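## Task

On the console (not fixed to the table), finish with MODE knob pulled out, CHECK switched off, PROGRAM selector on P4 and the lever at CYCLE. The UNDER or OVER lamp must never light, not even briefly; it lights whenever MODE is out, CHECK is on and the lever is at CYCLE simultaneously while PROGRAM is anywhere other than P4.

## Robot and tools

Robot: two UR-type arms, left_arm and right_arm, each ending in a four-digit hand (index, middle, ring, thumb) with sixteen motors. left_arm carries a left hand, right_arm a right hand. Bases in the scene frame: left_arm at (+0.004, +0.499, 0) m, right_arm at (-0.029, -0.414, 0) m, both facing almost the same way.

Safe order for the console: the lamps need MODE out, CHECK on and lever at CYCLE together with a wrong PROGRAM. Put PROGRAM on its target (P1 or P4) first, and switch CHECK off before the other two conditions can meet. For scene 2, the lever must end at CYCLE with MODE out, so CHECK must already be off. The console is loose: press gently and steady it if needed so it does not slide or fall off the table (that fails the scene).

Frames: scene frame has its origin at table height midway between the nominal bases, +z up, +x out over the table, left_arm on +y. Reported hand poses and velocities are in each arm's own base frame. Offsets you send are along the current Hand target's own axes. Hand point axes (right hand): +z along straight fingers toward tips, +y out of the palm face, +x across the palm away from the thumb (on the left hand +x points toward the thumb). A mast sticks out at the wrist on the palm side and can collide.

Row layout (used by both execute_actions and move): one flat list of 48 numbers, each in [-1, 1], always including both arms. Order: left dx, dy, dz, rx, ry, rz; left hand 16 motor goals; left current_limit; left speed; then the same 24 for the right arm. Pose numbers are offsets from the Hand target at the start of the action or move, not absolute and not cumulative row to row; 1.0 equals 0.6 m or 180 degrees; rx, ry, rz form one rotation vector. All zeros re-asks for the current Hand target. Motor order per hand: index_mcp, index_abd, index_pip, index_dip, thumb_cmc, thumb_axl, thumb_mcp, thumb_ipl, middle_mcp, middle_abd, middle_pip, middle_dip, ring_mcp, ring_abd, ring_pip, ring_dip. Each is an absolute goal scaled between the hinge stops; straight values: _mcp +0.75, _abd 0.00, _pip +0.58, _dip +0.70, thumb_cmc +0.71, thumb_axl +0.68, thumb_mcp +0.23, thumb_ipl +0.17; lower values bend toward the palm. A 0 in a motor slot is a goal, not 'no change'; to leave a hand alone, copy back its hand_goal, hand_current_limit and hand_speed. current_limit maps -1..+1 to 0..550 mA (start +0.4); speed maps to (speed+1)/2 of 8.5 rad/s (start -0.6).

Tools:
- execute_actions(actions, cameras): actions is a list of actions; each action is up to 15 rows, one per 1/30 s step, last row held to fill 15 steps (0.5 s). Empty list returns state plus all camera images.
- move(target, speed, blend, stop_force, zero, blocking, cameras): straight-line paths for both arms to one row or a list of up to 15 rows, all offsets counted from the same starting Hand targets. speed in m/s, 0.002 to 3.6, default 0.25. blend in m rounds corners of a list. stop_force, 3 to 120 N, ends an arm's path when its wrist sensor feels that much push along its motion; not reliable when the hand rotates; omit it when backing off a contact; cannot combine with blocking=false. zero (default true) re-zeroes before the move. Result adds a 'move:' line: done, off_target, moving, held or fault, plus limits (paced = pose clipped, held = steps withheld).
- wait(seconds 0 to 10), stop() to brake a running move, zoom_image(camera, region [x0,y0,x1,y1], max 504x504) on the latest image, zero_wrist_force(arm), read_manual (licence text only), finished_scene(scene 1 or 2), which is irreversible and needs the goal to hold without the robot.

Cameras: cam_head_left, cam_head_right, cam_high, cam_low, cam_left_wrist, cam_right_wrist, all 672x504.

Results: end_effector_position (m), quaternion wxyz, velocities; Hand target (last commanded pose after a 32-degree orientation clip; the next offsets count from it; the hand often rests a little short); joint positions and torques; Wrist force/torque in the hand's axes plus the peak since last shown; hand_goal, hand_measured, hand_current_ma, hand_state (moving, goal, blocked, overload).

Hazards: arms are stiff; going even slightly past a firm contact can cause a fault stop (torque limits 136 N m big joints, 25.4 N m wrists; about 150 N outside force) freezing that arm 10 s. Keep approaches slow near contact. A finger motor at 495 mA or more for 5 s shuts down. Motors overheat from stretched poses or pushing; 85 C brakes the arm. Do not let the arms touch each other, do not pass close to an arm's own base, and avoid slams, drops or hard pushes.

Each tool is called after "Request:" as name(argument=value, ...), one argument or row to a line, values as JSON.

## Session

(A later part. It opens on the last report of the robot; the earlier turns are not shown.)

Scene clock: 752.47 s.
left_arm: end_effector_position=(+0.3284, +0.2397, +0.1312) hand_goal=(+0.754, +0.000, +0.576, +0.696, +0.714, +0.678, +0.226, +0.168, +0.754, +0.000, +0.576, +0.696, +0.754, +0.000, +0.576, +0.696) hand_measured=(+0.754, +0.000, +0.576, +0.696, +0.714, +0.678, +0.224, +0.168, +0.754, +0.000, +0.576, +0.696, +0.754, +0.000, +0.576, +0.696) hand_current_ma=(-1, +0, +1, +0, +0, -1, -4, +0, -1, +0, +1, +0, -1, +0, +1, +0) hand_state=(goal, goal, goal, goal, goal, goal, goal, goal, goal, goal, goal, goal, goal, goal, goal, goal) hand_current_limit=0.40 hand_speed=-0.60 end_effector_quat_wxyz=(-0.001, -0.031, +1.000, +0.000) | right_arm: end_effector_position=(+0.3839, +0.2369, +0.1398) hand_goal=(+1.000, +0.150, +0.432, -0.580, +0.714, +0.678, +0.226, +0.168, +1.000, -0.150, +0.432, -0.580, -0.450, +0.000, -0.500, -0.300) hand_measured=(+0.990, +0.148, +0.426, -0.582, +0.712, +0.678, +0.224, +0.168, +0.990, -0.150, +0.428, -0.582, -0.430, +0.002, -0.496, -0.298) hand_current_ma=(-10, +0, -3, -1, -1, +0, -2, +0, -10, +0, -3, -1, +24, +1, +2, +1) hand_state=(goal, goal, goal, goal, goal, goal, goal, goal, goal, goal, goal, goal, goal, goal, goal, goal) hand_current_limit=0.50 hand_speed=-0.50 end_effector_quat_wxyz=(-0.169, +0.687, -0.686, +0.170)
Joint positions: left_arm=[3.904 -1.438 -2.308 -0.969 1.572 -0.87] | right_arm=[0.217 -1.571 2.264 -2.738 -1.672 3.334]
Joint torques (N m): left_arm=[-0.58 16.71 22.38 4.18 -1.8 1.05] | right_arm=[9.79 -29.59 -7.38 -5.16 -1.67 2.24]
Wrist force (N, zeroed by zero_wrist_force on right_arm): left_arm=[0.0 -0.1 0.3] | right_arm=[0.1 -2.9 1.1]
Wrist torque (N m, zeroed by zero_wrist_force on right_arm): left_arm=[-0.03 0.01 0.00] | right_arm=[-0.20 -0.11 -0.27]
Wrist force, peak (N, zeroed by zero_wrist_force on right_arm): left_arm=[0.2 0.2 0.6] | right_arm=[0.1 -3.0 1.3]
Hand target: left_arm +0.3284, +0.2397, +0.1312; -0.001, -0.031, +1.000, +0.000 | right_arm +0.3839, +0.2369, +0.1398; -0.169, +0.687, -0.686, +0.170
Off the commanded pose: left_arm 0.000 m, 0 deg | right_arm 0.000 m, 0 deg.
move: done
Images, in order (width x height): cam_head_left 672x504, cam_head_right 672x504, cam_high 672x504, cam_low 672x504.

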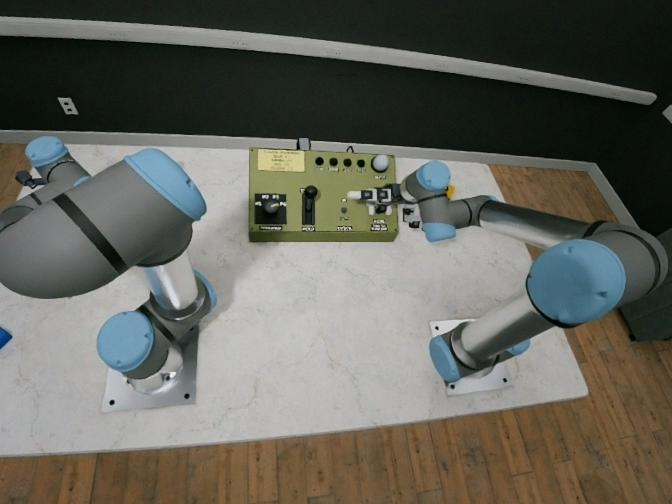

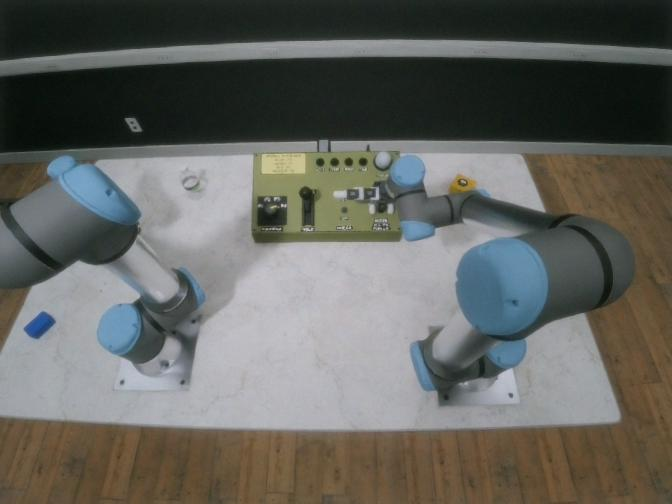

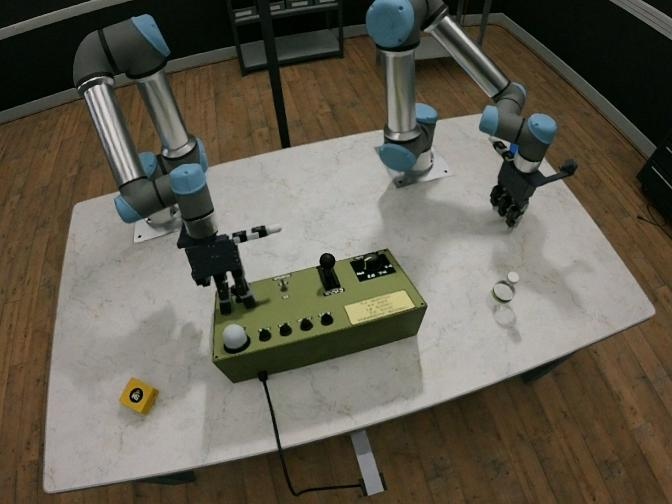

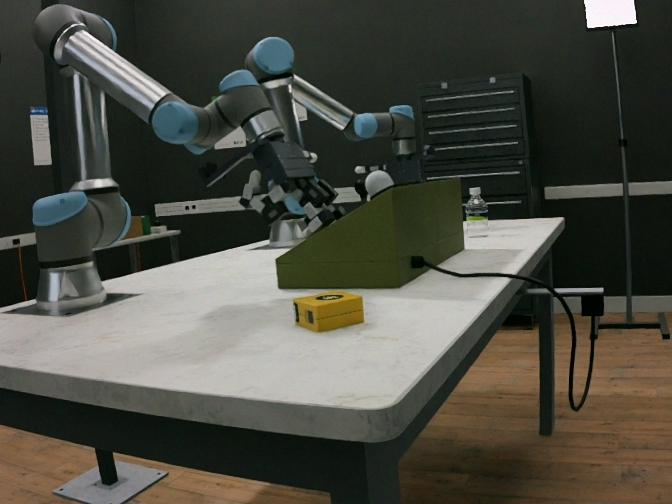

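Request:
move(
  target=[0,0,0,0,0,0,0.754,0,0.576,0.696,0.714,0.678,0.226,0.168,0.754,0,0.576,0.696,0.754,0,0.576,0.696,0.4,-0.6,-0.0042,0,0,0,0,0,1,0.15,0.431,-0.58,0.714,0.678,0.226,0.168,1,-0.15,0.431,-0.58,-0.45,0,-0.5,-0.3,0.5,-0.5],
  speed=0.01,
)

Request:
move(
  target=[0,0,0,0,0,0,0.754,0,0.576,0.696,0.714,0.678,0.226,0.168,0.754,0,0.576,0.696,0.754,0,0.576,0.696,0.4,-0.6,0,0,0,0,0,0,1,-0.17,0.431,-0.58,0.714,0.678,0.226,0.168,1,0.17,0.431,-0.58,-0.45,0,-0.5,-0.3,0.6,-0.85],
  speed=0.02,
  cameras=["cam_head_left","cam_high"],
)

Request:
zoom_image(
  camera="cam_head_left",
  region=[340, 160, 420, 240],
)

Request:
zoom_image(
  camera="cam_high",
  region=[205, 250, 285, 330],
)

Scene clock: 763.57 s.
left_arm: end_effector_position=(+0.3284, +0.2397, +0.1312) hand_goal=(+0.754, +0.000, +0.576, +0.696, +0.714, +0.678, +0.226, +0.168, +0.754, +0.000, +0.576, +0.696, +0.754, +0.000, +0.576, +0.696) hand_measured=(+0.754, +0.000, +0.576, +0.696, +0.714, +0.678, +0.224, +0.168, +0.754, +0.000, +0.576, +0.696, +0.754, +0.000, +0.576, +0.696) hand_current_ma=(-1, +0, +1, +0, +0, -1, -4, +0, -1, +0, +1, +0, -1, +0, +1, +0) hand_state=(goal, goal, goal, goal, goal, goal, goal, goal, goal, goal, goal, goal, goal, goal, goal, goal) hand_current_limit=0.40 hand_speed=-0.60 end_effector_quat_wxyz=(-0.001, -0.031, +1.000, +0.000) | right_arm: end_effector_position=(+0.3839, +0.2394, +0.1398) hand_goal=(+1.000, +0.150, +0.432, -0.580, +0.714, +0.678, +0.226, +0.168, +1.000, -0.150, +0.432, -0.580, -0.450, +0.000, -0.500, -0.300) hand_measured=(+0.990, +0.148, +0.426, -0.582, +0.712, +0.678, +0.224, +0.168, +0.990, -0.150, +0.428, -0.582, -0.430, +0.002, -0.496, -0.298) hand_current_ma=(-10, +0, -3, -1, -1, +0, -2, +0, -10, +0, -3, -1, +24, +1, +2, +1) hand_state=(goal, goal, goal, goal, goal, goal, goal, goal, goal, goal, goal, goal, goal, goal, goal, goal) hand_current_limit=0.50 hand_speed=-0.50 end_effector_quat_wxyz=(-0.169, +0.687, -0.686, +0.170)
Joint positions: left_arm=[3.904 -1.438 -2.308 -0.969 1.572 -0.87] | right_arm=[0.223 -1.568 2.261 -2.737 -1.674 3.34]
Joint torques (N m): left_arm=[-2.35 15.98 20.67 4.07 -1.77 1.23] | right_arm=[9.55 -13.15 -35.81 -0.34 -1.53 1.9]
Wrist force (N, zeroed by zero_wrist_force on right_arm): left_arm=[0.1 0.1 0.3] | right_arm=[0.2 -2.9 1.1]
Wrist torque (N m, zeroed by zero_wrist_force on right_arm): left_arm=[-0.02 0.00 0.01] | right_arm=[-0.19 -0.12 -0.26]
Wrist force, peak (N, zeroed by zero_wrist_force on right_arm): left_arm=[0.0 0.1 0.7] | right_arm=[-0.1 -3.1 1.0]
Hand target: left_arm +0.3284, +0.2397, +0.1312; -0.001, -0.031, +1.000, +0.000 | right_arm +0.3839, +0.2395, +0.1398; -0.169, +0.687, -0.686, +0.170
Off the commanded pose: left_arm 0.000 m, 0 deg | right_arm 0.000 m, 0 deg.
move: done

Scene clock: 764.30 s.
left_arm: end_effector_position=(+0.3284, +0.2397, +0.1312) hand_goal=(+0.754, +0.000, +0.576, +0.696, +0.714, +0.678, +0.226, +0.168, +0.754, +0.000, +0.576, +0.696, +0.754, +0.000, +0.576, +0.696) hand_measured=(+0.754, +0.000, +0.576, +0.696, +0.714, +0.678, +0.224, +0.168, +0.754, +0.000, +0.576, +0.696, +0.754, +0.000, +0.576, +0.696) hand_current_ma=(-1, +0, +1, +0, +0, -1, -4, +0, -1, +0, +1, +0, -1, +0, +1, +0) hand_state=(goal, goal, goal, goal, goal, goal, goal, goal, goal, goal, goal, goal, goal, goal, goal, goal) hand_current_limit=0.40 hand_speed=-0.60 end_effector_quat_wxyz=(-0.001, -0.031, +1.000, +0.000) | right_arm: end_effector_position=(+0.3839, +0.2394, +0.1398) hand_goal=(+1.000, -0.170, +0.432, -0.580, +0.714, +0.678, +0.226, +0.168, +1.000, +0.170, +0.432, -0.580, -0.450, +0.000, -0.500, -0.300) hand_measured=(+0.990, -0.094, +0.426, -0.584, +0.712, +0.678, +0.224, +0.168, +0.990, +0.052, +0.428, -0.586, -0.430, +0.002, -0.496, -0.298) hand_current_ma=(-10, +140, -3, -2, -1, +0, -2, +0, -10, -275, -3, -3, +24, +1, +2, +1) hand_state=(goal, blocked, goal, goal, goal, goal, goal, goal, goal, blocked, goal, goal, goal, goal, goal, goal) hand_current_limit=0.60 hand_speed=-0.85 end_effector_quat_wxyz=(-0.169, +0.687, -0.686, +0.170)
Joint positions: left_arm=[3.904 -1.438 -2.308 -0.969 1.572 -0.87] | right_arm=[0.224 -1.568 2.261 -2.737 -1.674 3.34]
Joint torques (N m): left_arm=[-1.42 14.85 23.37 4.13 -1.66 1.36] | right_arm=[9.23 -11.4 -36.83 -1.02 1.35 2.22]
Wrist force (N, zeroed by zero_wrist_force on right_arm): left_arm=[-0.1 0.3 0.4] | right_arm=[2.2 -3.2 -0.6]
Wrist torque (N m, zeroed by zero_wrist_force on right_arm): left_arm=[0.00 0.02 -0.02] | right_arm=[-0.05 0.08 -0.13]
Wrist force, peak (N, zeroed by zero_wrist_force on right_arm): left_arm=[0.2 -0.1 0.6] | right_arm=[3.1 -3.0 0.7]
Hand target: left_arm +0.3284, +0.2397, +0.1312; -0.001, -0.031, +1.000, +0.000 | right_arm +0.3839, +0.2395, +0.1398; -0.169, +0.687, -0.686, +0.170
Off the commanded pose: left_arm 0.000 m, 0 deg | right_arm 0.000 m, 0 deg.
move: done
Images, in order (width x height): cam_head_left 672x504, cam_high 672x504.

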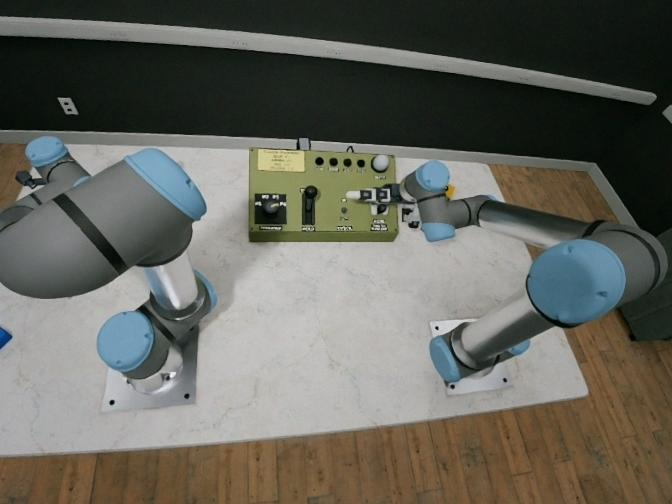

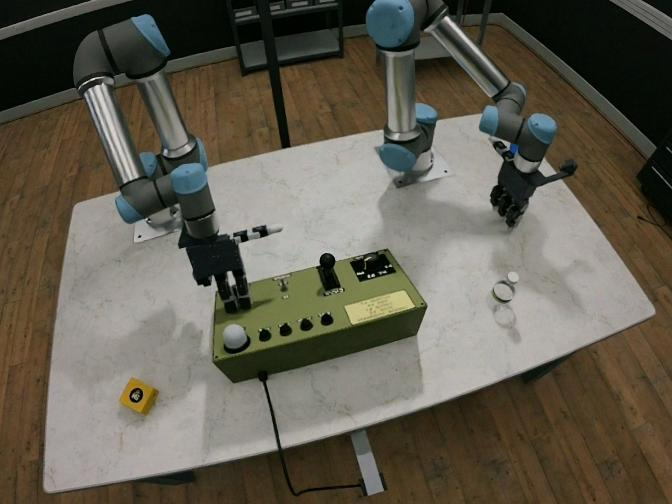

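Scaled by 6.300 from the camera's 672x504 image, which has a finer 960x720 frame.

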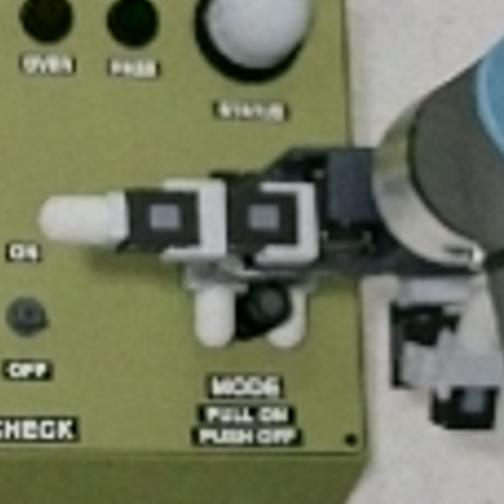

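Scaled by 6.300 from the camera's 672x504 image, which has a finer 960x720 frame.

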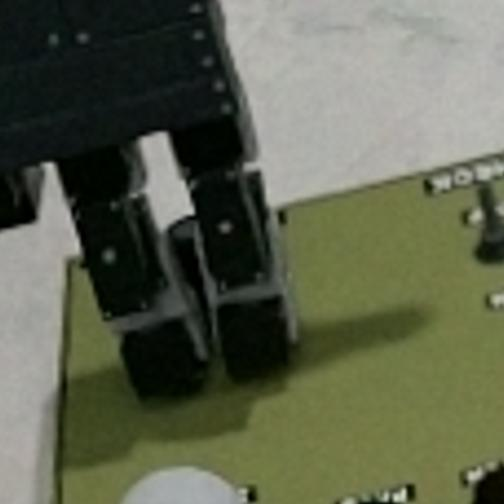

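Request:
move(
  target=[0,0,0,0,0,0,0.754,0,0.576,0.696,0.714,0.678,0.226,0.168,0.754,0,0.576,0.696,0.754,0,0.576,0.696,0.4,-0.6,0,0,-0.005,0,0,0,1,-0.2,0.431,-0.62,0.714,0.678,0.226,0.168,1,0.2,0.431,-0.62,-0.45,0,-0.5,-0.3,0.7,-0.85],
  speed=0.01,
)

Request:
move(
  target=[0,0,0,0,0,0,0.754,0,0.576,0.696,0.714,0.678,0.226,0.168,0.754,0,0.576,0.696,0.754,0,0.576,0.696,0.4,-0.6,0,0,-0.005,0,0,0,1,-0.2,0.431,-0.70,0.714,0.678,0.226,0.168,1,0.2,0.431,-0.70,-0.45,0,-0.5,-0.3,0.78,-0.85],
  speed=0.01,
  cameras=["cam_head_left","cam_high"],
)

Request:
zoom_image(
  camera="cam_head_left",
  region=[310, 150, 400, 240],
)

Request:
zoom_image(
  camera="cam_high",
  region=[205, 250, 285, 330],
)

Scene clock: 777.13 s.
left_arm: end_effector_position=(+0.3284, +0.2397, +0.1312) hand_goal=(+0.754, +0.000, +0.576, +0.696, +0.714, +0.678, +0.226, +0.168, +0.754, +0.000, +0.576, +0.696, +0.754, +0.000, +0.576, +0.696) hand_measured=(+0.754, +0.000, +0.576, +0.696, +0.714, +0.678, +0.224, +0.168, +0.754, +0.000, +0.576, +0.696, +0.754, +0.000, +0.576, +0.696) hand_current_ma=(-1, +0, +1, +0, +0, -1, -4, +0, -1, +0, +1, +0, -1, +0, +1, +0) hand_state=(goal, goal, goal, goal, goal, goal, goal, goal, goal, goal, goal, goal, goal, goal, goal, goal) hand_current_limit=0.40 hand_speed=-0.60 end_effector_quat_wxyz=(-0.001, -0.031, +1.000, +0.000) | right_arm: end_effector_position=(+0.3826, +0.2395, +0.1424) hand_goal=(+1.000, -0.200, +0.432, -0.620, +0.714, +0.678, +0.226, +0.168, +1.000, +0.200, +0.432, -0.620, -0.450, +0.000, -0.500, -0.300) hand_measured=(+0.990, -0.128, +0.436, -0.608, +0.712, +0.678, +0.224, +0.168, +0.990, +0.104, +0.430, -0.618, -0.430, +0.002, -0.496, -0.298) hand_current_ma=(-9, +128, +2, +11, -1, +0, -2, +0, -10, -200, -1, +0, +24, +1, +2, +1) hand_state=(goal, blocked, goal, goal, goal, goal, goal, goal, goal, blocked, goal, goal, goal, goal, goal, goal) hand_current_limit=0.70 hand_speed=-0.85 end_effector_quat_wxyz=(-0.169, +0.687, -0.686, +0.170)
Joint positions: left_arm=[3.904 -1.438 -2.308 -0.969 1.572 -0.87] | right_arm=[0.224 -1.576 2.26 -2.728 -1.675 3.341]
Joint torques (N m): left_arm=[-1.54 15.59 22.13 3.99 -1.61 1.61] | right_arm=[8.88 -31.04 -36.62 -0.87 -1.01 2.14]
Wrist force (N, zeroed by zero_wrist_force on right_arm): left_arm=[0.1 0.2 0.4] | right_arm=[0.3 -3.3 3.5]
Wrist torque (N m, zeroed by zero_wrist_force on right_arm): left_arm=[-0.01 0.00 0.00] | right_arm=[-0.39 -0.11 -0.25]
Wrist force, peak (N, zeroed by zero_wrist_force on right_arm): left_arm=[-0.2 0.3 0.6] | right_arm=[1.7 -2.5 10.2]
Hand target: left_arm +0.3284, +0.2397, +0.1312; -0.001, -0.031, +1.000, +0.000 | right_arm +0.3825, +0.2395, +0.1425; -0.169, +0.687, -0.686, +0.170
Off the commanded pose: left_arm 0.000 m, 0 deg | right_arm 0.000 m, 0 deg.
move: done

Scene clock: 777.87 s.
left_arm: end_effector_position=(+0.3284, +0.2397, +0.1312) hand_goal=(+0.754, +0.000, +0.576, +0.696, +0.714, +0.678, +0.226, +0.168, +0.754, +0.000, +0.576, +0.696, +0.754, +0.000, +0.576, +0.696) hand_measured=(+0.754, +0.000, +0.576, +0.696, +0.714, +0.678, +0.224, +0.168, +0.754, +0.000, +0.576, +0.696, +0.754, +0.000, +0.576, +0.696) hand_current_ma=(-1, +0, +1, +0, +0, -1, -4, +0, -1, +0, +1, +0, -1, +0, +1, +0) hand_state=(goal, goal, goal, goal, goal, goal, goal, goal, goal, goal, goal, goal, goal, goal, goal, goal) hand_current_limit=0.40 hand_speed=-0.60 end_effector_quat_wxyz=(-0.001, -0.031, +1.000, +0.000) | right_arm: end_effector_position=(+0.3812, +0.2395, +0.1451) hand_goal=(+1.000, -0.200, +0.432, -0.700, +0.714, +0.678, +0.226, +0.168, +1.000, +0.200, +0.432, -0.700, -0.450, +0.000, -0.500, -0.300) hand_measured=(+0.990, -0.128, +0.436, -0.682, +0.712, +0.678, +0.224, +0.168, +0.988, +0.104, +0.430, -0.688, -0.430, +0.002, -0.496, -0.298) hand_current_ma=(-9, +128, +2, +20, -1, +0, -2, +0, -10, -199, -1, +10, +24, +1, +2, +1) hand_state=(goal, blocked, goal, goal, goal, goal, goal, goal, goal, blocked, goal, goal, goal, goal, goal, goal) hand_current_limit=0.78 hand_speed=-0.85 end_effector_quat_wxyz=(-0.169, +0.687, -0.686, +0.170)
Joint positions: left_arm=[3.904 -1.438 -2.308 -0.969 1.572 -0.87] | right_arm=[0.225 -1.584 2.259 -2.719 -1.675 3.341]
Joint torques (N m): left_arm=[-0.07 17.14 22.43 4.14 -1.58 1.5] | right_arm=[9.49 -30.57 -36.77 -1.22 -1.47 2.01]
Wrist force (N, zeroed by zero_wrist_force on right_arm): left_arm=[0.0 0.0 0.2] | right_arm=[0.2 -2.0 3.6]
Wrist torque (N m, zeroed by zero_wrist_force on right_arm): left_arm=[-0.03 0.00 0.01] | right_arm=[-0.41 -0.11 -0.25]
Wrist force, peak (N, zeroed by zero_wrist_force on right_arm): left_arm=[0.1 0.3 0.5] | right_arm=[0.0 -2.8 3.7]
Hand target: left_arm +0.3284, +0.2397, +0.1312; -0.001, -0.031, +1.000, +0.000 | right_arm +0.3811, +0.2395, +0.1451; -0.169, +0.687, -0.686, +0.170
Off the commanded pose: left_arm 0.000 m, 0 deg | right_arm 0.000 m, 0 deg.
move: done
Images, in order (width x height): cam_head_left 672x504, cam_high 672x504.

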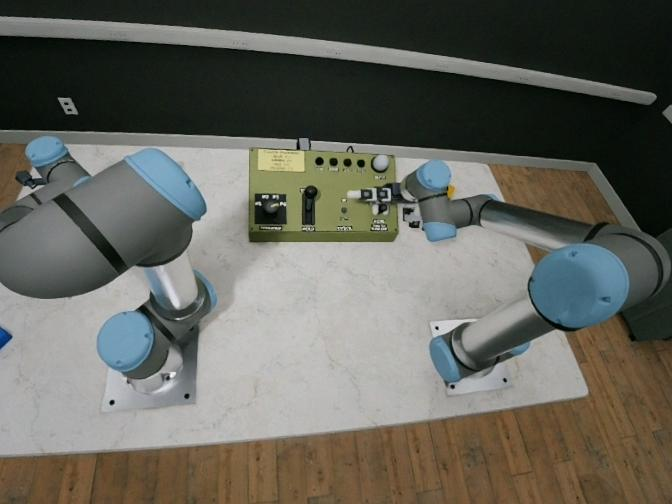

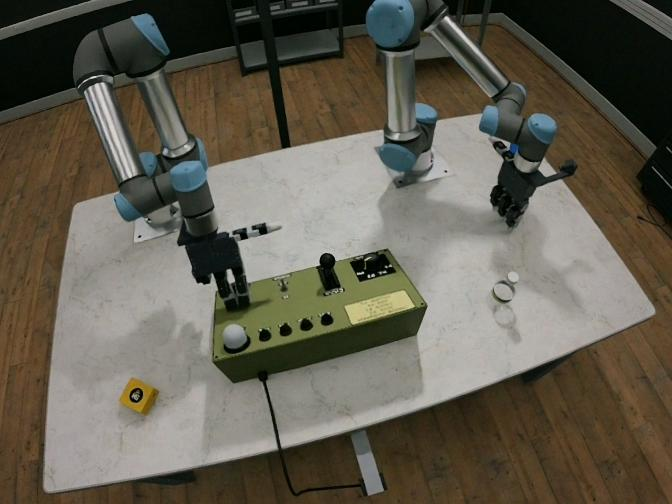

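Scaled by 5.600 from the camera's 672x504 image, which has a finer 960x720 frame.

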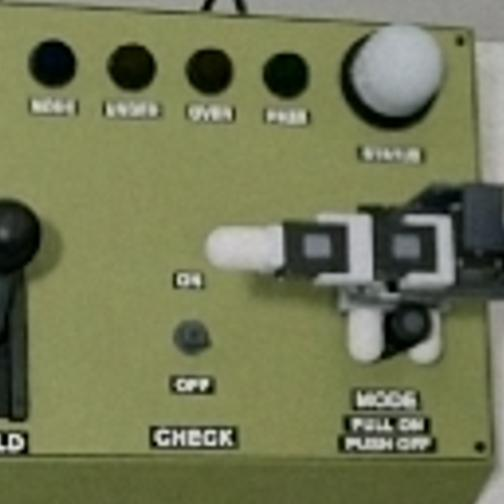

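Scaled by 6.300 from the camera's 672x504 image, which has a finer 960x720 frame.

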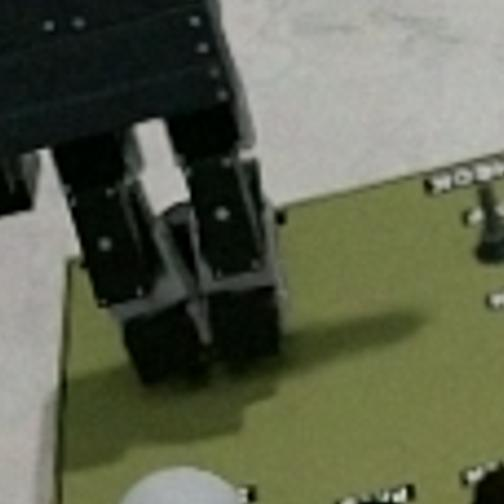

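Request:
move(
  target=[0,0,0,0,0,0,0.754,0,0.576,0.696,0.714,0.678,0.226,0.168,0.754,0,0.576,0.696,0.754,0,0.576,0.696,0.4,-0.6,0,0,-0.0067,0,0,0,1,-0.2,0.431,-0.70,0.714,0.678,0.226,0.168,1,0.2,0.431,-0.70,-0.45,0,-0.5,-0.3,0.78,-0.9],
  speed=0.01,
)

Request:
move(
  target=[0,0,0,0,0,0,0.754,0,0.576,0.696,0.714,0.678,0.226,0.168,0.754,0,0.576,0.696,0.754,0,0.576,0.696,0.4,-0.6,0,0,-0.0067,0,0,0,1,-0.2,0.431,-0.70,0.714,0.678,0.226,0.168,1,0.2,0.431,-0.70,-0.45,0,-0.5,-0.3,0.78,-0.9],
  speed=0.01,
  cameras=["cam_head_left"],
)

Request:
zoom_image(
  camera="cam_head_left",
  region=[310, 150, 400, 240],
)

Scene clock: 788.10 s.
left_arm: end_effector_position=(+0.3284, +0.2397, +0.1312) hand_goal=(+0.754, +0.000, +0.576, +0.696, +0.714, +0.678, +0.226, +0.168, +0.754, +0.000, +0.576, +0.696, +0.754, +0.000, +0.576, +0.696) hand_measured=(+0.754, +0.000, +0.576, +0.696, +0.714, +0.678, +0.224, +0.168, +0.754, +0.000, +0.576, +0.696, +0.754, +0.000, +0.576, +0.696) hand_current_ma=(-1, +0, +1, +0, +0, -1, -4, +0, -1, +0, +1, +0, -1, +0, +1, +0) hand_state=(goal, goal, goal, goal, goal, goal, goal, goal, goal, goal, goal, goal, goal, goal, goal, goal) hand_current_limit=0.40 hand_speed=-0.60 end_effector_quat_wxyz=(-0.001, -0.031, +1.000, +0.000) | right_arm: end_effector_position=(+0.3793, +0.2395, +0.1486) hand_goal=(+1.000, -0.200, +0.432, -0.700, +0.714, +0.678, +0.226, +0.168, +1.000, +0.200, +0.432, -0.700, -0.450, +0.000, -0.500, -0.300) hand_measured=(+0.990, -0.128, +0.436, -0.682, +0.712, +0.678, +0.224, +0.168, +0.988, +0.104, +0.430, -0.690, -0.430, +0.002, -0.496, -0.298) hand_current_ma=(-9, +128, +2, +20, -1, +0, -2, +0, -10, -199, -1, +8, +24, +1, +2, +1) hand_state=(goal, blocked, goal, goal, goal, goal, goal, goal, goal, blocked, goal, goal, goal, goal, goal, goal) hand_current_limit=0.78 hand_speed=-0.90 end_effector_quat_wxyz=(-0.169, +0.687, -0.686, +0.170)
Joint positions: left_arm=[3.904 -1.438 -2.308 -0.969 1.572 -0.87] | right_arm=[0.226 -1.595 2.258 -2.707 -1.676 3.342]
Joint torques (N m): left_arm=[-0.69 17.05 21.97 4.39 -1.7 1.45] | right_arm=[8.66 -30.57 -38 -0.94 -1.49 2.04]
Wrist force (N, zeroed by zero_wrist_force on right_arm): left_arm=[0.1 0.1 0.3] | right_arm=[0.2 -2.5 3.5]
Wrist torque (N m, zeroed by zero_wrist_force on right_arm): left_arm=[-0.01 -0.01 0.01] | right_arm=[-0.37 -0.12 -0.24]
Wrist force, peak (N, zeroed by zero_wrist_force on right_arm): left_arm=[0.2 0.2 0.8] | right_arm=[0.1 -2.5 3.6]
Hand target: left_arm +0.3284, +0.2397, +0.1312; -0.001, -0.031, +1.000, +0.000 | right_arm +0.3793, +0.2395, +0.1487; -0.169, +0.687, -0.686, +0.170
Off the commanded pose: left_arm 0.000 m, 0 deg | right_arm 0.000 m, 0 deg.
move: done

Scene clock: 788.93 s.
left_arm: end_effector_position=(+0.3284, +0.2397, +0.1312) hand_goal=(+0.754, +0.000, +0.576, +0.696, +0.714, +0.678, +0.226, +0.168, +0.754, +0.000, +0.576, +0.696, +0.754, +0.000, +0.576, +0.696) hand_measured=(+0.754, +0.000, +0.576, +0.696, +0.714, +0.678, +0.224, +0.168, +0.754, +0.000, +0.576, +0.696, +0.754, +0.000, +0.576, +0.696) hand_current_ma=(-1, +0, +1, +0, +0, -1, -4, +0, -1, +0, +1, +0, -1, +0, +1, +0) hand_state=(goal, goal, goal, goal, goal, goal, goal, goal, goal, goal, goal, goal, goal, goal, goal, goal) hand_current_limit=0.40 hand_speed=-0.60 end_effector_quat_wxyz=(-0.001, -0.031, +1.000, +0.000) | right_arm: end_effector_position=(+0.3774, +0.2395, +0.1522) hand_goal=(+1.000, -0.200, +0.432, -0.700, +0.714, +0.678, +0.226, +0.168, +1.000, +0.200, +0.432, -0.700, -0.450, +0.000, -0.500, -0.300) hand_measured=(+0.996, -0.128, +0.434, -0.696, +0.712, +0.678, +0.224, +0.168, +0.988, +0.104, +0.436, -0.688, -0.430, +0.002, -0.496, -0.298) hand_current_ma=(-3, +128, +1, +2, -1, +0, -2, +0, -10, -199, +2, +11, +24, +1, +2, +1) hand_state=(goal, blocked, goal, goal, goal, goal, goal, goal, goal, blocked, goal, goal, goal, goal, goal, goal) hand_current_limit=0.78 hand_speed=-0.90 end_effector_quat_wxyz=(-0.169, +0.687, -0.686, +0.170)
Joint positions: left_arm=[3.904 -1.438 -2.308 -0.969 1.572 -0.87] | right_arm=[0.227 -1.606 2.257 -2.695 -1.676 3.343]
Joint torques (N m): left_arm=[0.89 15.89 22.87 4.53 -1.77 1.35] | right_arm=[11.31 -29.3 -38.35 -0.98 -1.55 2.02]
Wrist force (N, zeroed by zero_wrist_force on right_arm): left_arm=[0.2 0.4 0.2] | right_arm=[-0.6 -2.7 5.2]
Wrist torque (N m, zeroed by zero_wrist_force on right_arm): left_arm=[0.03 -0.02 0.01] | right_arm=[-0.48 -0.08 -0.28]
Wrist force, peak (N, zeroed by zero_wrist_force on right_arm): left_arm=[-0.3 0.2 0.6] | right_arm=[-0.6 -2.7 5.2]
Hand target: left_arm +0.3284, +0.2397, +0.1312; -0.001, -0.031, +1.000, +0.000 | right_arm +0.3774, +0.2395, +0.1522; -0.169, +0.687, -0.686, +0.170
Off the commanded pose: left_arm 0.000 m, 0 deg | right_arm 0.000 m, 0 deg.
move: done
Images, in order (width x height): cam_head_left 672x504.

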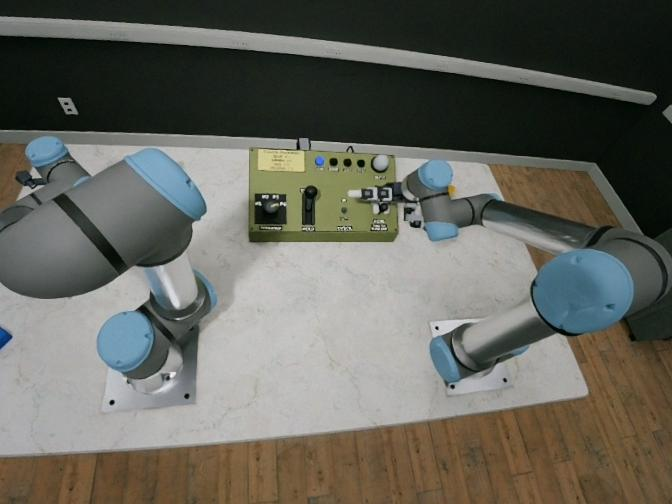

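Scaled by 5.600 from the camera's 672x504 image, which has a finer 960x720 frame.

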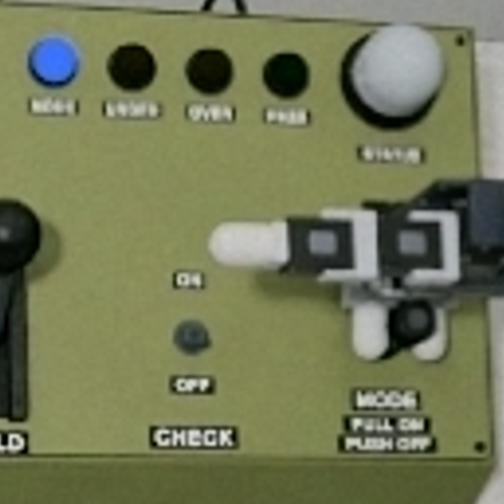

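Request:
move(
  target=[0,0,0,0,0,0,0.754,0,0.576,0.696,0.714,0.678,0.226,0.168,0.754,0,0.576,0.696,0.754,0,0.576,0.696,0.4,-0.6,0,0,-0.004,0,0,0,1,-0.2,0.431,-0.70,0.714,0.678,0.226,0.168,1,0.2,0.431,-0.70,-0.45,0,-0.5,-0.3,0.78,-0.9],
  speed=0.01,
  stop_force=8,
)

Request:
move(
  target=[0,0,0,0,0,0,0.754,0,0.576,0.696,0.714,0.678,0.226,0.168,0.754,0,0.576,0.696,0.754,0,0.576,0.696,0.4,-0.6,0,0,0.0025,0,0,0,1,-0.2,0.431,-0.70,0.714,0.678,0.226,0.168,1,0.2,0.431,-0.70,-0.45,0,-0.5,-0.3,0.78,-0.9],
  speed=0.01,
)

Request:
move(
  target=[0,0,0,0,0,0,0.754,0,0.576,0.696,0.714,0.678,0.226,0.168,0.754,0,0.576,0.696,0.754,0,0.576,0.696,0.4,-0.6,0,0,0,0,0,0,1,0.13,0.431,-0.62,0.714,0.678,0.226,0.168,1,-0.13,0.431,-0.62,-0.45,0,-0.5,-0.3,0.78,-0.85],
  speed=0.02,
  cameras=["cam_head_left"],
)

Request:
zoom_image(
  camera="cam_head_left",
  region=[310, 150, 400, 240],
)

Scene clock: 801.90 s.
left_arm: end_effector_position=(+0.3284, +0.2397, +0.1312) hand_goal=(+0.754, +0.000, +0.576, +0.696, +0.714, +0.678, +0.226, +0.168, +0.754, +0.000, +0.576, +0.696, +0.754, +0.000, +0.576, +0.696) hand_measured=(+0.754, +0.000, +0.576, +0.696, +0.714, +0.678, +0.224, +0.168, +0.754, +0.000, +0.576, +0.696, +0.754, +0.000, +0.576, +0.696) hand_current_ma=(-1, +0, +1, +0, +0, -1, -4, +0, -1, +0, +1, +0, -1, +0, +1, +0) hand_state=(goal, goal, goal, goal, goal, goal, goal, goal, goal, goal, goal, goal, goal, goal, goal, goal) hand_current_limit=0.40 hand_speed=-0.60 end_effector_quat_wxyz=(-0.001, -0.031, +1.000, +0.000) | right_arm: end_effector_position=(+0.3763, +0.2395, +0.1544) hand_goal=(+1.000, -0.200, +0.432, -0.700, +0.714, +0.678, +0.226, +0.168, +1.000, +0.200, +0.432, -0.700, -0.450, +0.000, -0.500, -0.300) hand_measured=(+1.000, -0.128, +0.436, -0.694, +0.712, +0.678, +0.224, +0.168, +0.996, +0.104, +0.440, -0.686, -0.430, +0.002, -0.496, -0.298) hand_current_ma=(+0, +128, +2, +3, -1, +0, -2, +0, -2, -199, +6, +13, +24, +1, +2, +1) hand_state=(goal, blocked, goal, goal, goal, goal, goal, goal, goal, blocked, goal, goal, goal, goal, goal, goal) hand_current_limit=0.78 hand_speed=-0.90 end_effector_quat_wxyz=(-0.169, +0.687, -0.686, +0.170)
Joint positions: left_arm=[3.904 -1.438 -2.308 -0.969 1.572 -0.87] | right_arm=[0.228 -1.612 2.256 -2.688 -1.676 3.344]
Joint torques (N m): left_arm=[-0.86 18.26 21.93 4.11 -1.94 1.19] | right_arm=[9.79 -29.46 -38.03 -0.64 -1.01 2.22]
Wrist force (N, zeroed by zero_wrist_force on right_arm): left_arm=[0.0 0.1 0.5] | right_arm=[0.3 -3.3 5.5]
Wrist torque (N m, zeroed by zero_wrist_force on right_arm): left_arm=[-0.03 0.01 0.00] | right_arm=[-0.45 -0.06 -0.23]
Wrist force, peak (N, zeroed by zero_wrist_force on right_arm): left_arm=[0.2 0.3 0.7] | right_arm=[-0.1 -2.7 8.3]
Hand target: left_arm +0.3284, +0.2397, +0.1312; -0.001, -0.031, +1.000, +0.000 | right_arm +0.3763, +0.2395, +0.1544; -0.169, +0.687, -0.686, +0.170
Off the commanded pose: left_arm 0.000 m, 0 deg | right_arm 0.000 m, 0 deg.
move: done

Scene clock: 802.60 s.
left_arm: end_effector_position=(+0.3284, +0.2397, +0.1312) hand_goal=(+0.754, +0.000, +0.576, +0.696, +0.714, +0.678, +0.226, +0.168, +0.754, +0.000, +0.576, +0.696, +0.754, +0.000, +0.576, +0.696) hand_measured=(+0.754, +0.000, +0.576, +0.696, +0.714, +0.678, +0.224, +0.168, +0.754, +0.000, +0.576, +0.696, +0.754, +0.000, +0.576, +0.696) hand_current_ma=(-1, +0, +1, +0, +0, -1, -4, +0, -1, +0, +1, +0, -1, +0, +1, +0) hand_state=(goal, goal, goal, goal, goal, goal, goal, goal, goal, goal, goal, goal, goal, goal, goal, goal) hand_current_limit=0.40 hand_speed=-0.60 end_effector_quat_wxyz=(-0.001, -0.031, +1.000, +0.000) | right_arm: end_effector_position=(+0.3770, +0.2395, +0.1531) hand_goal=(+1.000, -0.200, +0.432, -0.700, +0.714, +0.678, +0.226, +0.168, +1.000, +0.200, +0.432, -0.700, -0.450, +0.000, -0.500, -0.300) hand_measured=(+0.998, -0.128, +0.434, -0.696, +0.712, +0.678, +0.224, +0.168, +0.996, +0.104, +0.434, -0.698, -0.430, +0.002, -0.496, -0.298) hand_current_ma=(-1, +128, +1, +3, -1, +0, -2, +0, -2, -199, +1, +0, +24, +1, +2, +1) hand_state=(goal, blocked, goal, goal, goal, goal, goal, goal, goal, blocked, goal, goal, goal, goal, goal, goal) hand_current_limit=0.78 hand_speed=-0.90 end_effector_quat_wxyz=(-0.169, +0.687, -0.686, +0.170)
Joint positions: left_arm=[3.904 -1.438 -2.308 -0.969 1.572 -0.87] | right_arm=[0.228 -1.609 2.257 -2.692 -1.676 3.344]
Joint torques (N m): left_arm=[0.73 16.05 23.78 4.35 -1.74 1.21] | right_arm=[-7.39 -9.49 -8.39 -4.93 1.19 -2.18]
Wrist force (N, zeroed by zero_wrist_force on right_arm): left_arm=[0.2 0.0 0.3] | right_arm=[0.0 -3.5 0.9]
Wrist torque (N m, zeroed by zero_wrist_force on right_arm): left_arm=[-0.03 -0.01 0.02] | right_arm=[-0.14 -0.10 -0.22]
Wrist force, peak (N, zeroed by zero_wrist_force on right_arm): left_arm=[0.0 0.2 0.5] | right_arm=[0.4 -3.4 5.4]
Hand target: left_arm +0.3284, +0.2397, +0.1312; -0.001, -0.031, +1.000, +0.000 | right_arm +0.3770, +0.2395, +0.1530; -0.169, +0.687, -0.686, +0.170
Off the commanded pose: left_arm 0.000 m, 0 deg | right_arm 0.000 m, 0 deg.
move: done

Scene clock: 803.40 s.
left_arm: end_effector_position=(+0.3284, +0.2397, +0.1312) hand_goal=(+0.754, +0.000, +0.576, +0.696, +0.714, +0.678, +0.226, +0.168, +0.754, +0.000, +0.576, +0.696, +0.754, +0.000, +0.576, +0.696) hand_measured=(+0.754, +0.000, +0.576, +0.696, +0.714, +0.678, +0.224, +0.168, +0.754, +0.000, +0.576, +0.696, +0.754, +0.000, +0.576, +0.696) hand_current_ma=(-1, +0, +1, +0, +0, -1, -4, +0, -1, +0, +1, +0, -1, +0, +1, +0) hand_state=(goal, goal, goal, goal, goal, goal, goal, goal, goal, goal, goal, goal, goal, goal, goal, goal) hand_current_limit=0.40 hand_speed=-0.60 end_effector_quat_wxyz=(-0.001, -0.031, +1.000, +0.000) | right_arm: end_effector_position=(+0.3770, +0.2395, +0.1530) hand_goal=(+1.000, +0.130, +0.432, -0.620, +0.714, +0.678, +0.226, +0.168, +1.000, -0.130, +0.432, -0.620, -0.450, +0.000, -0.500, -0.300) hand_measured=(+0.996, +0.126, +0.434, -0.622, +0.712, +0.678, +0.224, +0.168, +0.996, -0.126, +0.434, -0.622, -0.430, +0.002, -0.496, -0.298) hand_current_ma=(-2, -1, +0, -1, -1, +0, -2, +0, -2, +1, +0, -1, +24, +1, +2, +1) hand_state=(goal, goal, goal, goal, goal, goal, goal, goal, goal, goal, goal, goal, goal, goal, goal, goal) hand_current_limit=0.78 hand_speed=-0.85 end_effector_quat_wxyz=(-0.169, +0.687, -0.686, +0.170)
Joint positions: left_arm=[3.904 -1.438 -2.308 -0.969 1.572 -0.87] | right_arm=[0.228 -1.608 2.257 -2.693 -1.676 3.344]
Joint torques (N m): left_arm=[-0.24 15.87 22.23 4.26 -1.79 1.6] | right_arm=[-10.23 -11.67 -10.09 -4.3 0.66 -2.13]
Wrist force (N, zeroed by zero_wrist_force on right_arm): left_arm=[-0.1 0.0 0.5] | right_arm=[-0.3 -2.6 0.9]
Wrist torque (N m, zeroed by zero_wrist_force on right_arm): left_arm=[-0.04 0.02 0.00] | right_arm=[-0.14 -0.06 -0.24]
Wrist force, peak (N, zeroed by zero_wrist_force on right_arm): left_arm=[0.1 0.5 0.4] | right_arm=[0.2 -4.5 0.5]
Hand target: left_arm +0.3284, +0.2397, +0.1312; -0.001, -0.031, +1.000, +0.000 | right_arm +0.3770, +0.2395, +0.1530; -0.169, +0.687, -0.686, +0.170
Off the commanded pose: left_arm 0.000 m, 0 deg | right_arm 0.000 m, 0 deg.
move: done
Images, in order (width x height): cam_head_left 672x504.

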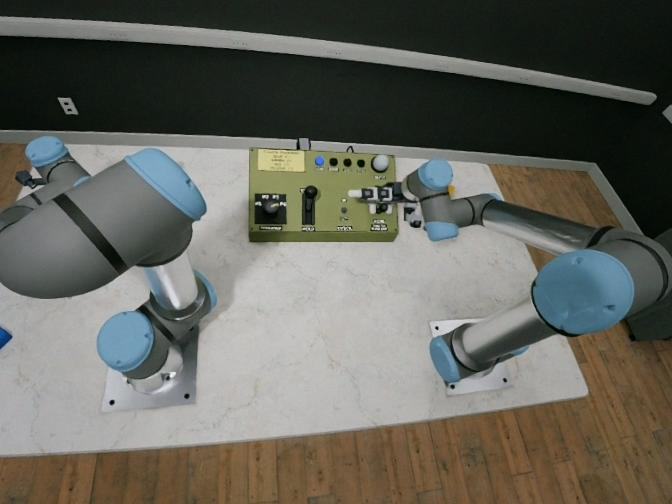

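Scaled by 5.600 from the camera's 672x504 image, which has a finer 960x720 frame.

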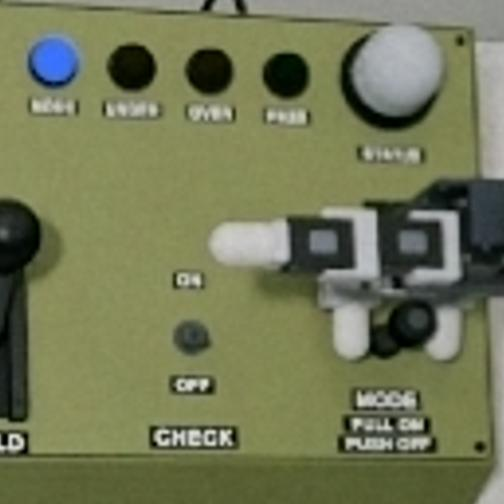

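Request:
move(
  target=[
    [0,0,0,0,0,0,0.754,0,0.576,0.696,0.714,0.678,0.226,0.168,0.754,0,0.576,0.696,0.754,0,0.576,0.696,0.4,-0.6,0.0033,0,0,0,0,0,1,0.13,0.431,-0.62,0.714,0.678,0.226,0.168,1,-0.13,0.431,-0.62,-0.45,0,-0.5,-0.3,0.78,-0.85],
    [0,0,0,0,0,0,0.754,0,0.576,0.696,0.714,0.678,0.226,0.168,0.754,0,0.576,0.696,0.754,0,0.576,0.696,0.4,-0.6,0.0033,-0.085,0,0,0,0,1,0.13,0.431,-0.62,0.714,0.678,0.226,0.168,1,-0.13,0.431,-0.62,-0.45,0,-0.5,-0.3,0.78,-0.85],
    [0,0,0,0,0,0,0.754,0,0.576,0.696,0.714,0.678,0.226,0.168,0.754,0,0.576,0.696,0.754,0,0.576,0.696,0.4,-0.6,0.0033,-0.085,-0.2,0,0,0,1,0.13,0.431,-0.62,0.714,0.678,0.226,0.168,1,-0.13,0.431,-0.62,-0.45,0,-0.5,-0.3,0.78,-0.85],
  ],
  speed=[0.01,0.03,0.1],
  cameras=["cam_head_left","cam_high","cam_low","cam_head_right"],
)

Request:
zoom_image(
  camera="cam_head_left",
  region=[240, 140, 410, 250],
)

Request:
zoom_image(
  camera="cam_high",
  region=[210, 230, 450, 390],
)

Scene clock: 816.80 s.
left_arm: end_effector_position=(+0.3284, +0.2397, +0.1312) hand_goal=(+0.754, +0.000, +0.576, +0.696, +0.714, +0.678, +0.226, +0.168, +0.754, +0.000, +0.576, +0.696, +0.754, +0.000, +0.576, +0.696) hand_measured=(+0.754, +0.000, +0.576, +0.696, +0.714, +0.678, +0.224, +0.168, +0.754, +0.000, +0.576, +0.696, +0.754, +0.000, +0.576, +0.696) hand_current_ma=(-1, +0, +1, +0, +0, -1, -4, +0, -1, +0, +1, +0, -1, +0, +1, +0) hand_state=(goal, goal, goal, goal, goal, goal, goal, goal, goal, goal, goal, goal, goal, goal, goal, goal) hand_current_limit=0.40 hand_speed=-0.60 end_effector_quat_wxyz=(-0.001, -0.031, +1.000, +0.000) | right_arm: end_effector_position=(+0.3663, +0.2375, +0.2829) hand_goal=(+1.000, +0.130, +0.432, -0.620, +0.714, +0.678, +0.226, +0.168, +1.000, -0.130, +0.432, -0.620, -0.450, +0.000, -0.500, -0.300) hand_measured=(+0.996, +0.126, +0.434, -0.622, +0.712, +0.678, +0.224, +0.168, +0.996, -0.126, +0.434, -0.622, -0.430, +0.002, -0.496, -0.298) hand_current_ma=(-3, -1, +0, -1, -1, +0, -2, +0, -3, +1, +0, -1, +23, +1, +2, +1) hand_state=(goal, goal, goal, goal, goal, goal, goal, goal, goal, goal, goal, goal, goal, goal, goal, goal) hand_current_limit=0.78 hand_speed=-0.85 end_effector_quat_wxyz=(-0.169, +0.687, -0.686, +0.170)
Joint positions: left_arm=[3.904 -1.438 -2.308 -0.969 1.572 -0.87] | right_arm=[0.229 -1.794 2.043 -2.293 -1.677 3.345]
Joint torques (N m): left_arm=[-1.18 15.83 22.96 4.42 -1.79 1.54] | right_arm=[9.16 -22.5 -41.26 -0.54 -1.51 2.11]
Wrist force (N, zeroed by zero_wrist_force on right_arm): left_arm=[0.1 0.1 0.3] | right_arm=[0.8 -3.0 1.2]
Wrist torque (N m, zeroed by zero_wrist_force on right_arm): left_arm=[-0.02 -0.01 0.01] | right_arm=[-0.22 -0.24 -0.23]
Wrist force, peak (N, zeroed by zero_wrist_force on right_arm): left_arm=[0.2 0.0 0.7] | right_arm=[0.1 -3.0 1.9]
Hand target: left_arm +0.3284, +0.2397, +0.1312; -0.001, -0.031, +1.000, +0.000 | right_arm +0.3663, +0.2375, +0.2830; -0.169, +0.687, -0.686, +0.170
Off the commanded pose: left_arm 0.000 m, 0 deg | right_arm 0.000 m, 0 deg.
move: done
Images, in order (width x height): cam_head_left 672x504, cam_head_right 672x504, cam_high 672x504, cam_low 672x504.

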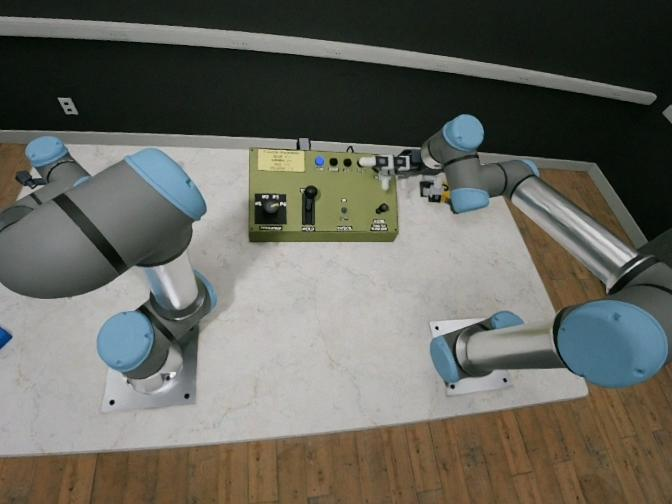

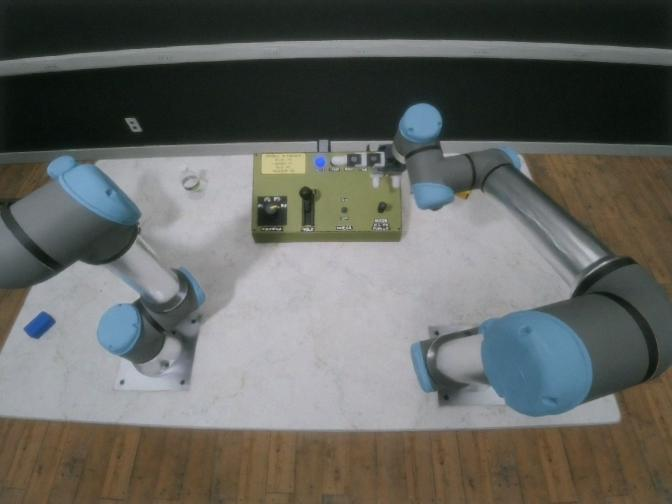

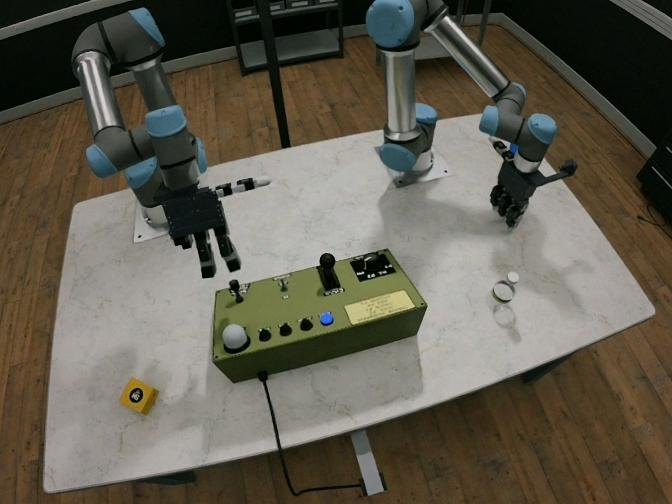

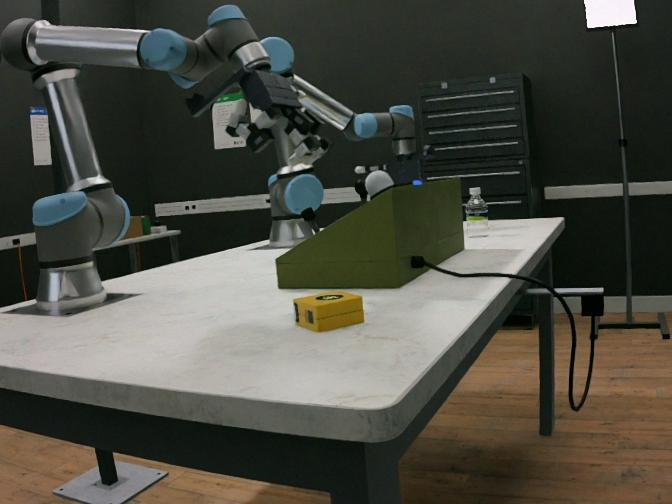

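Scaled by 2.965 from the camera's 672x504 image, which has a finer 960x720 frame.

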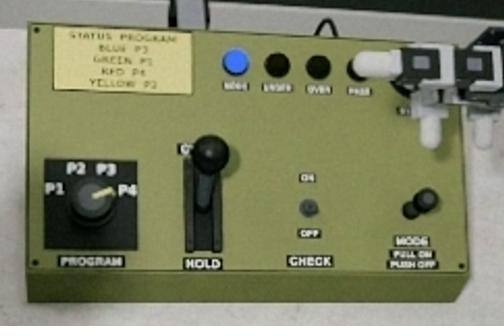

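Scaled by 2.100 from the camera's 672x504 image, which has a finer 960x720 frame.

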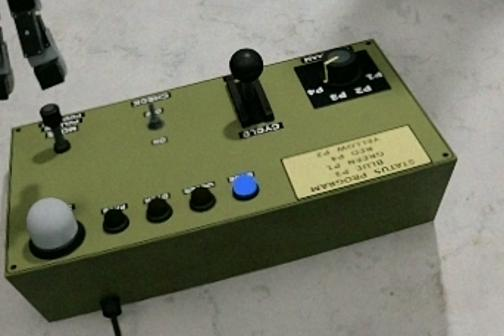

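Request:
finished_scene(
  scene=2,
)

The scene is finished: the task was done.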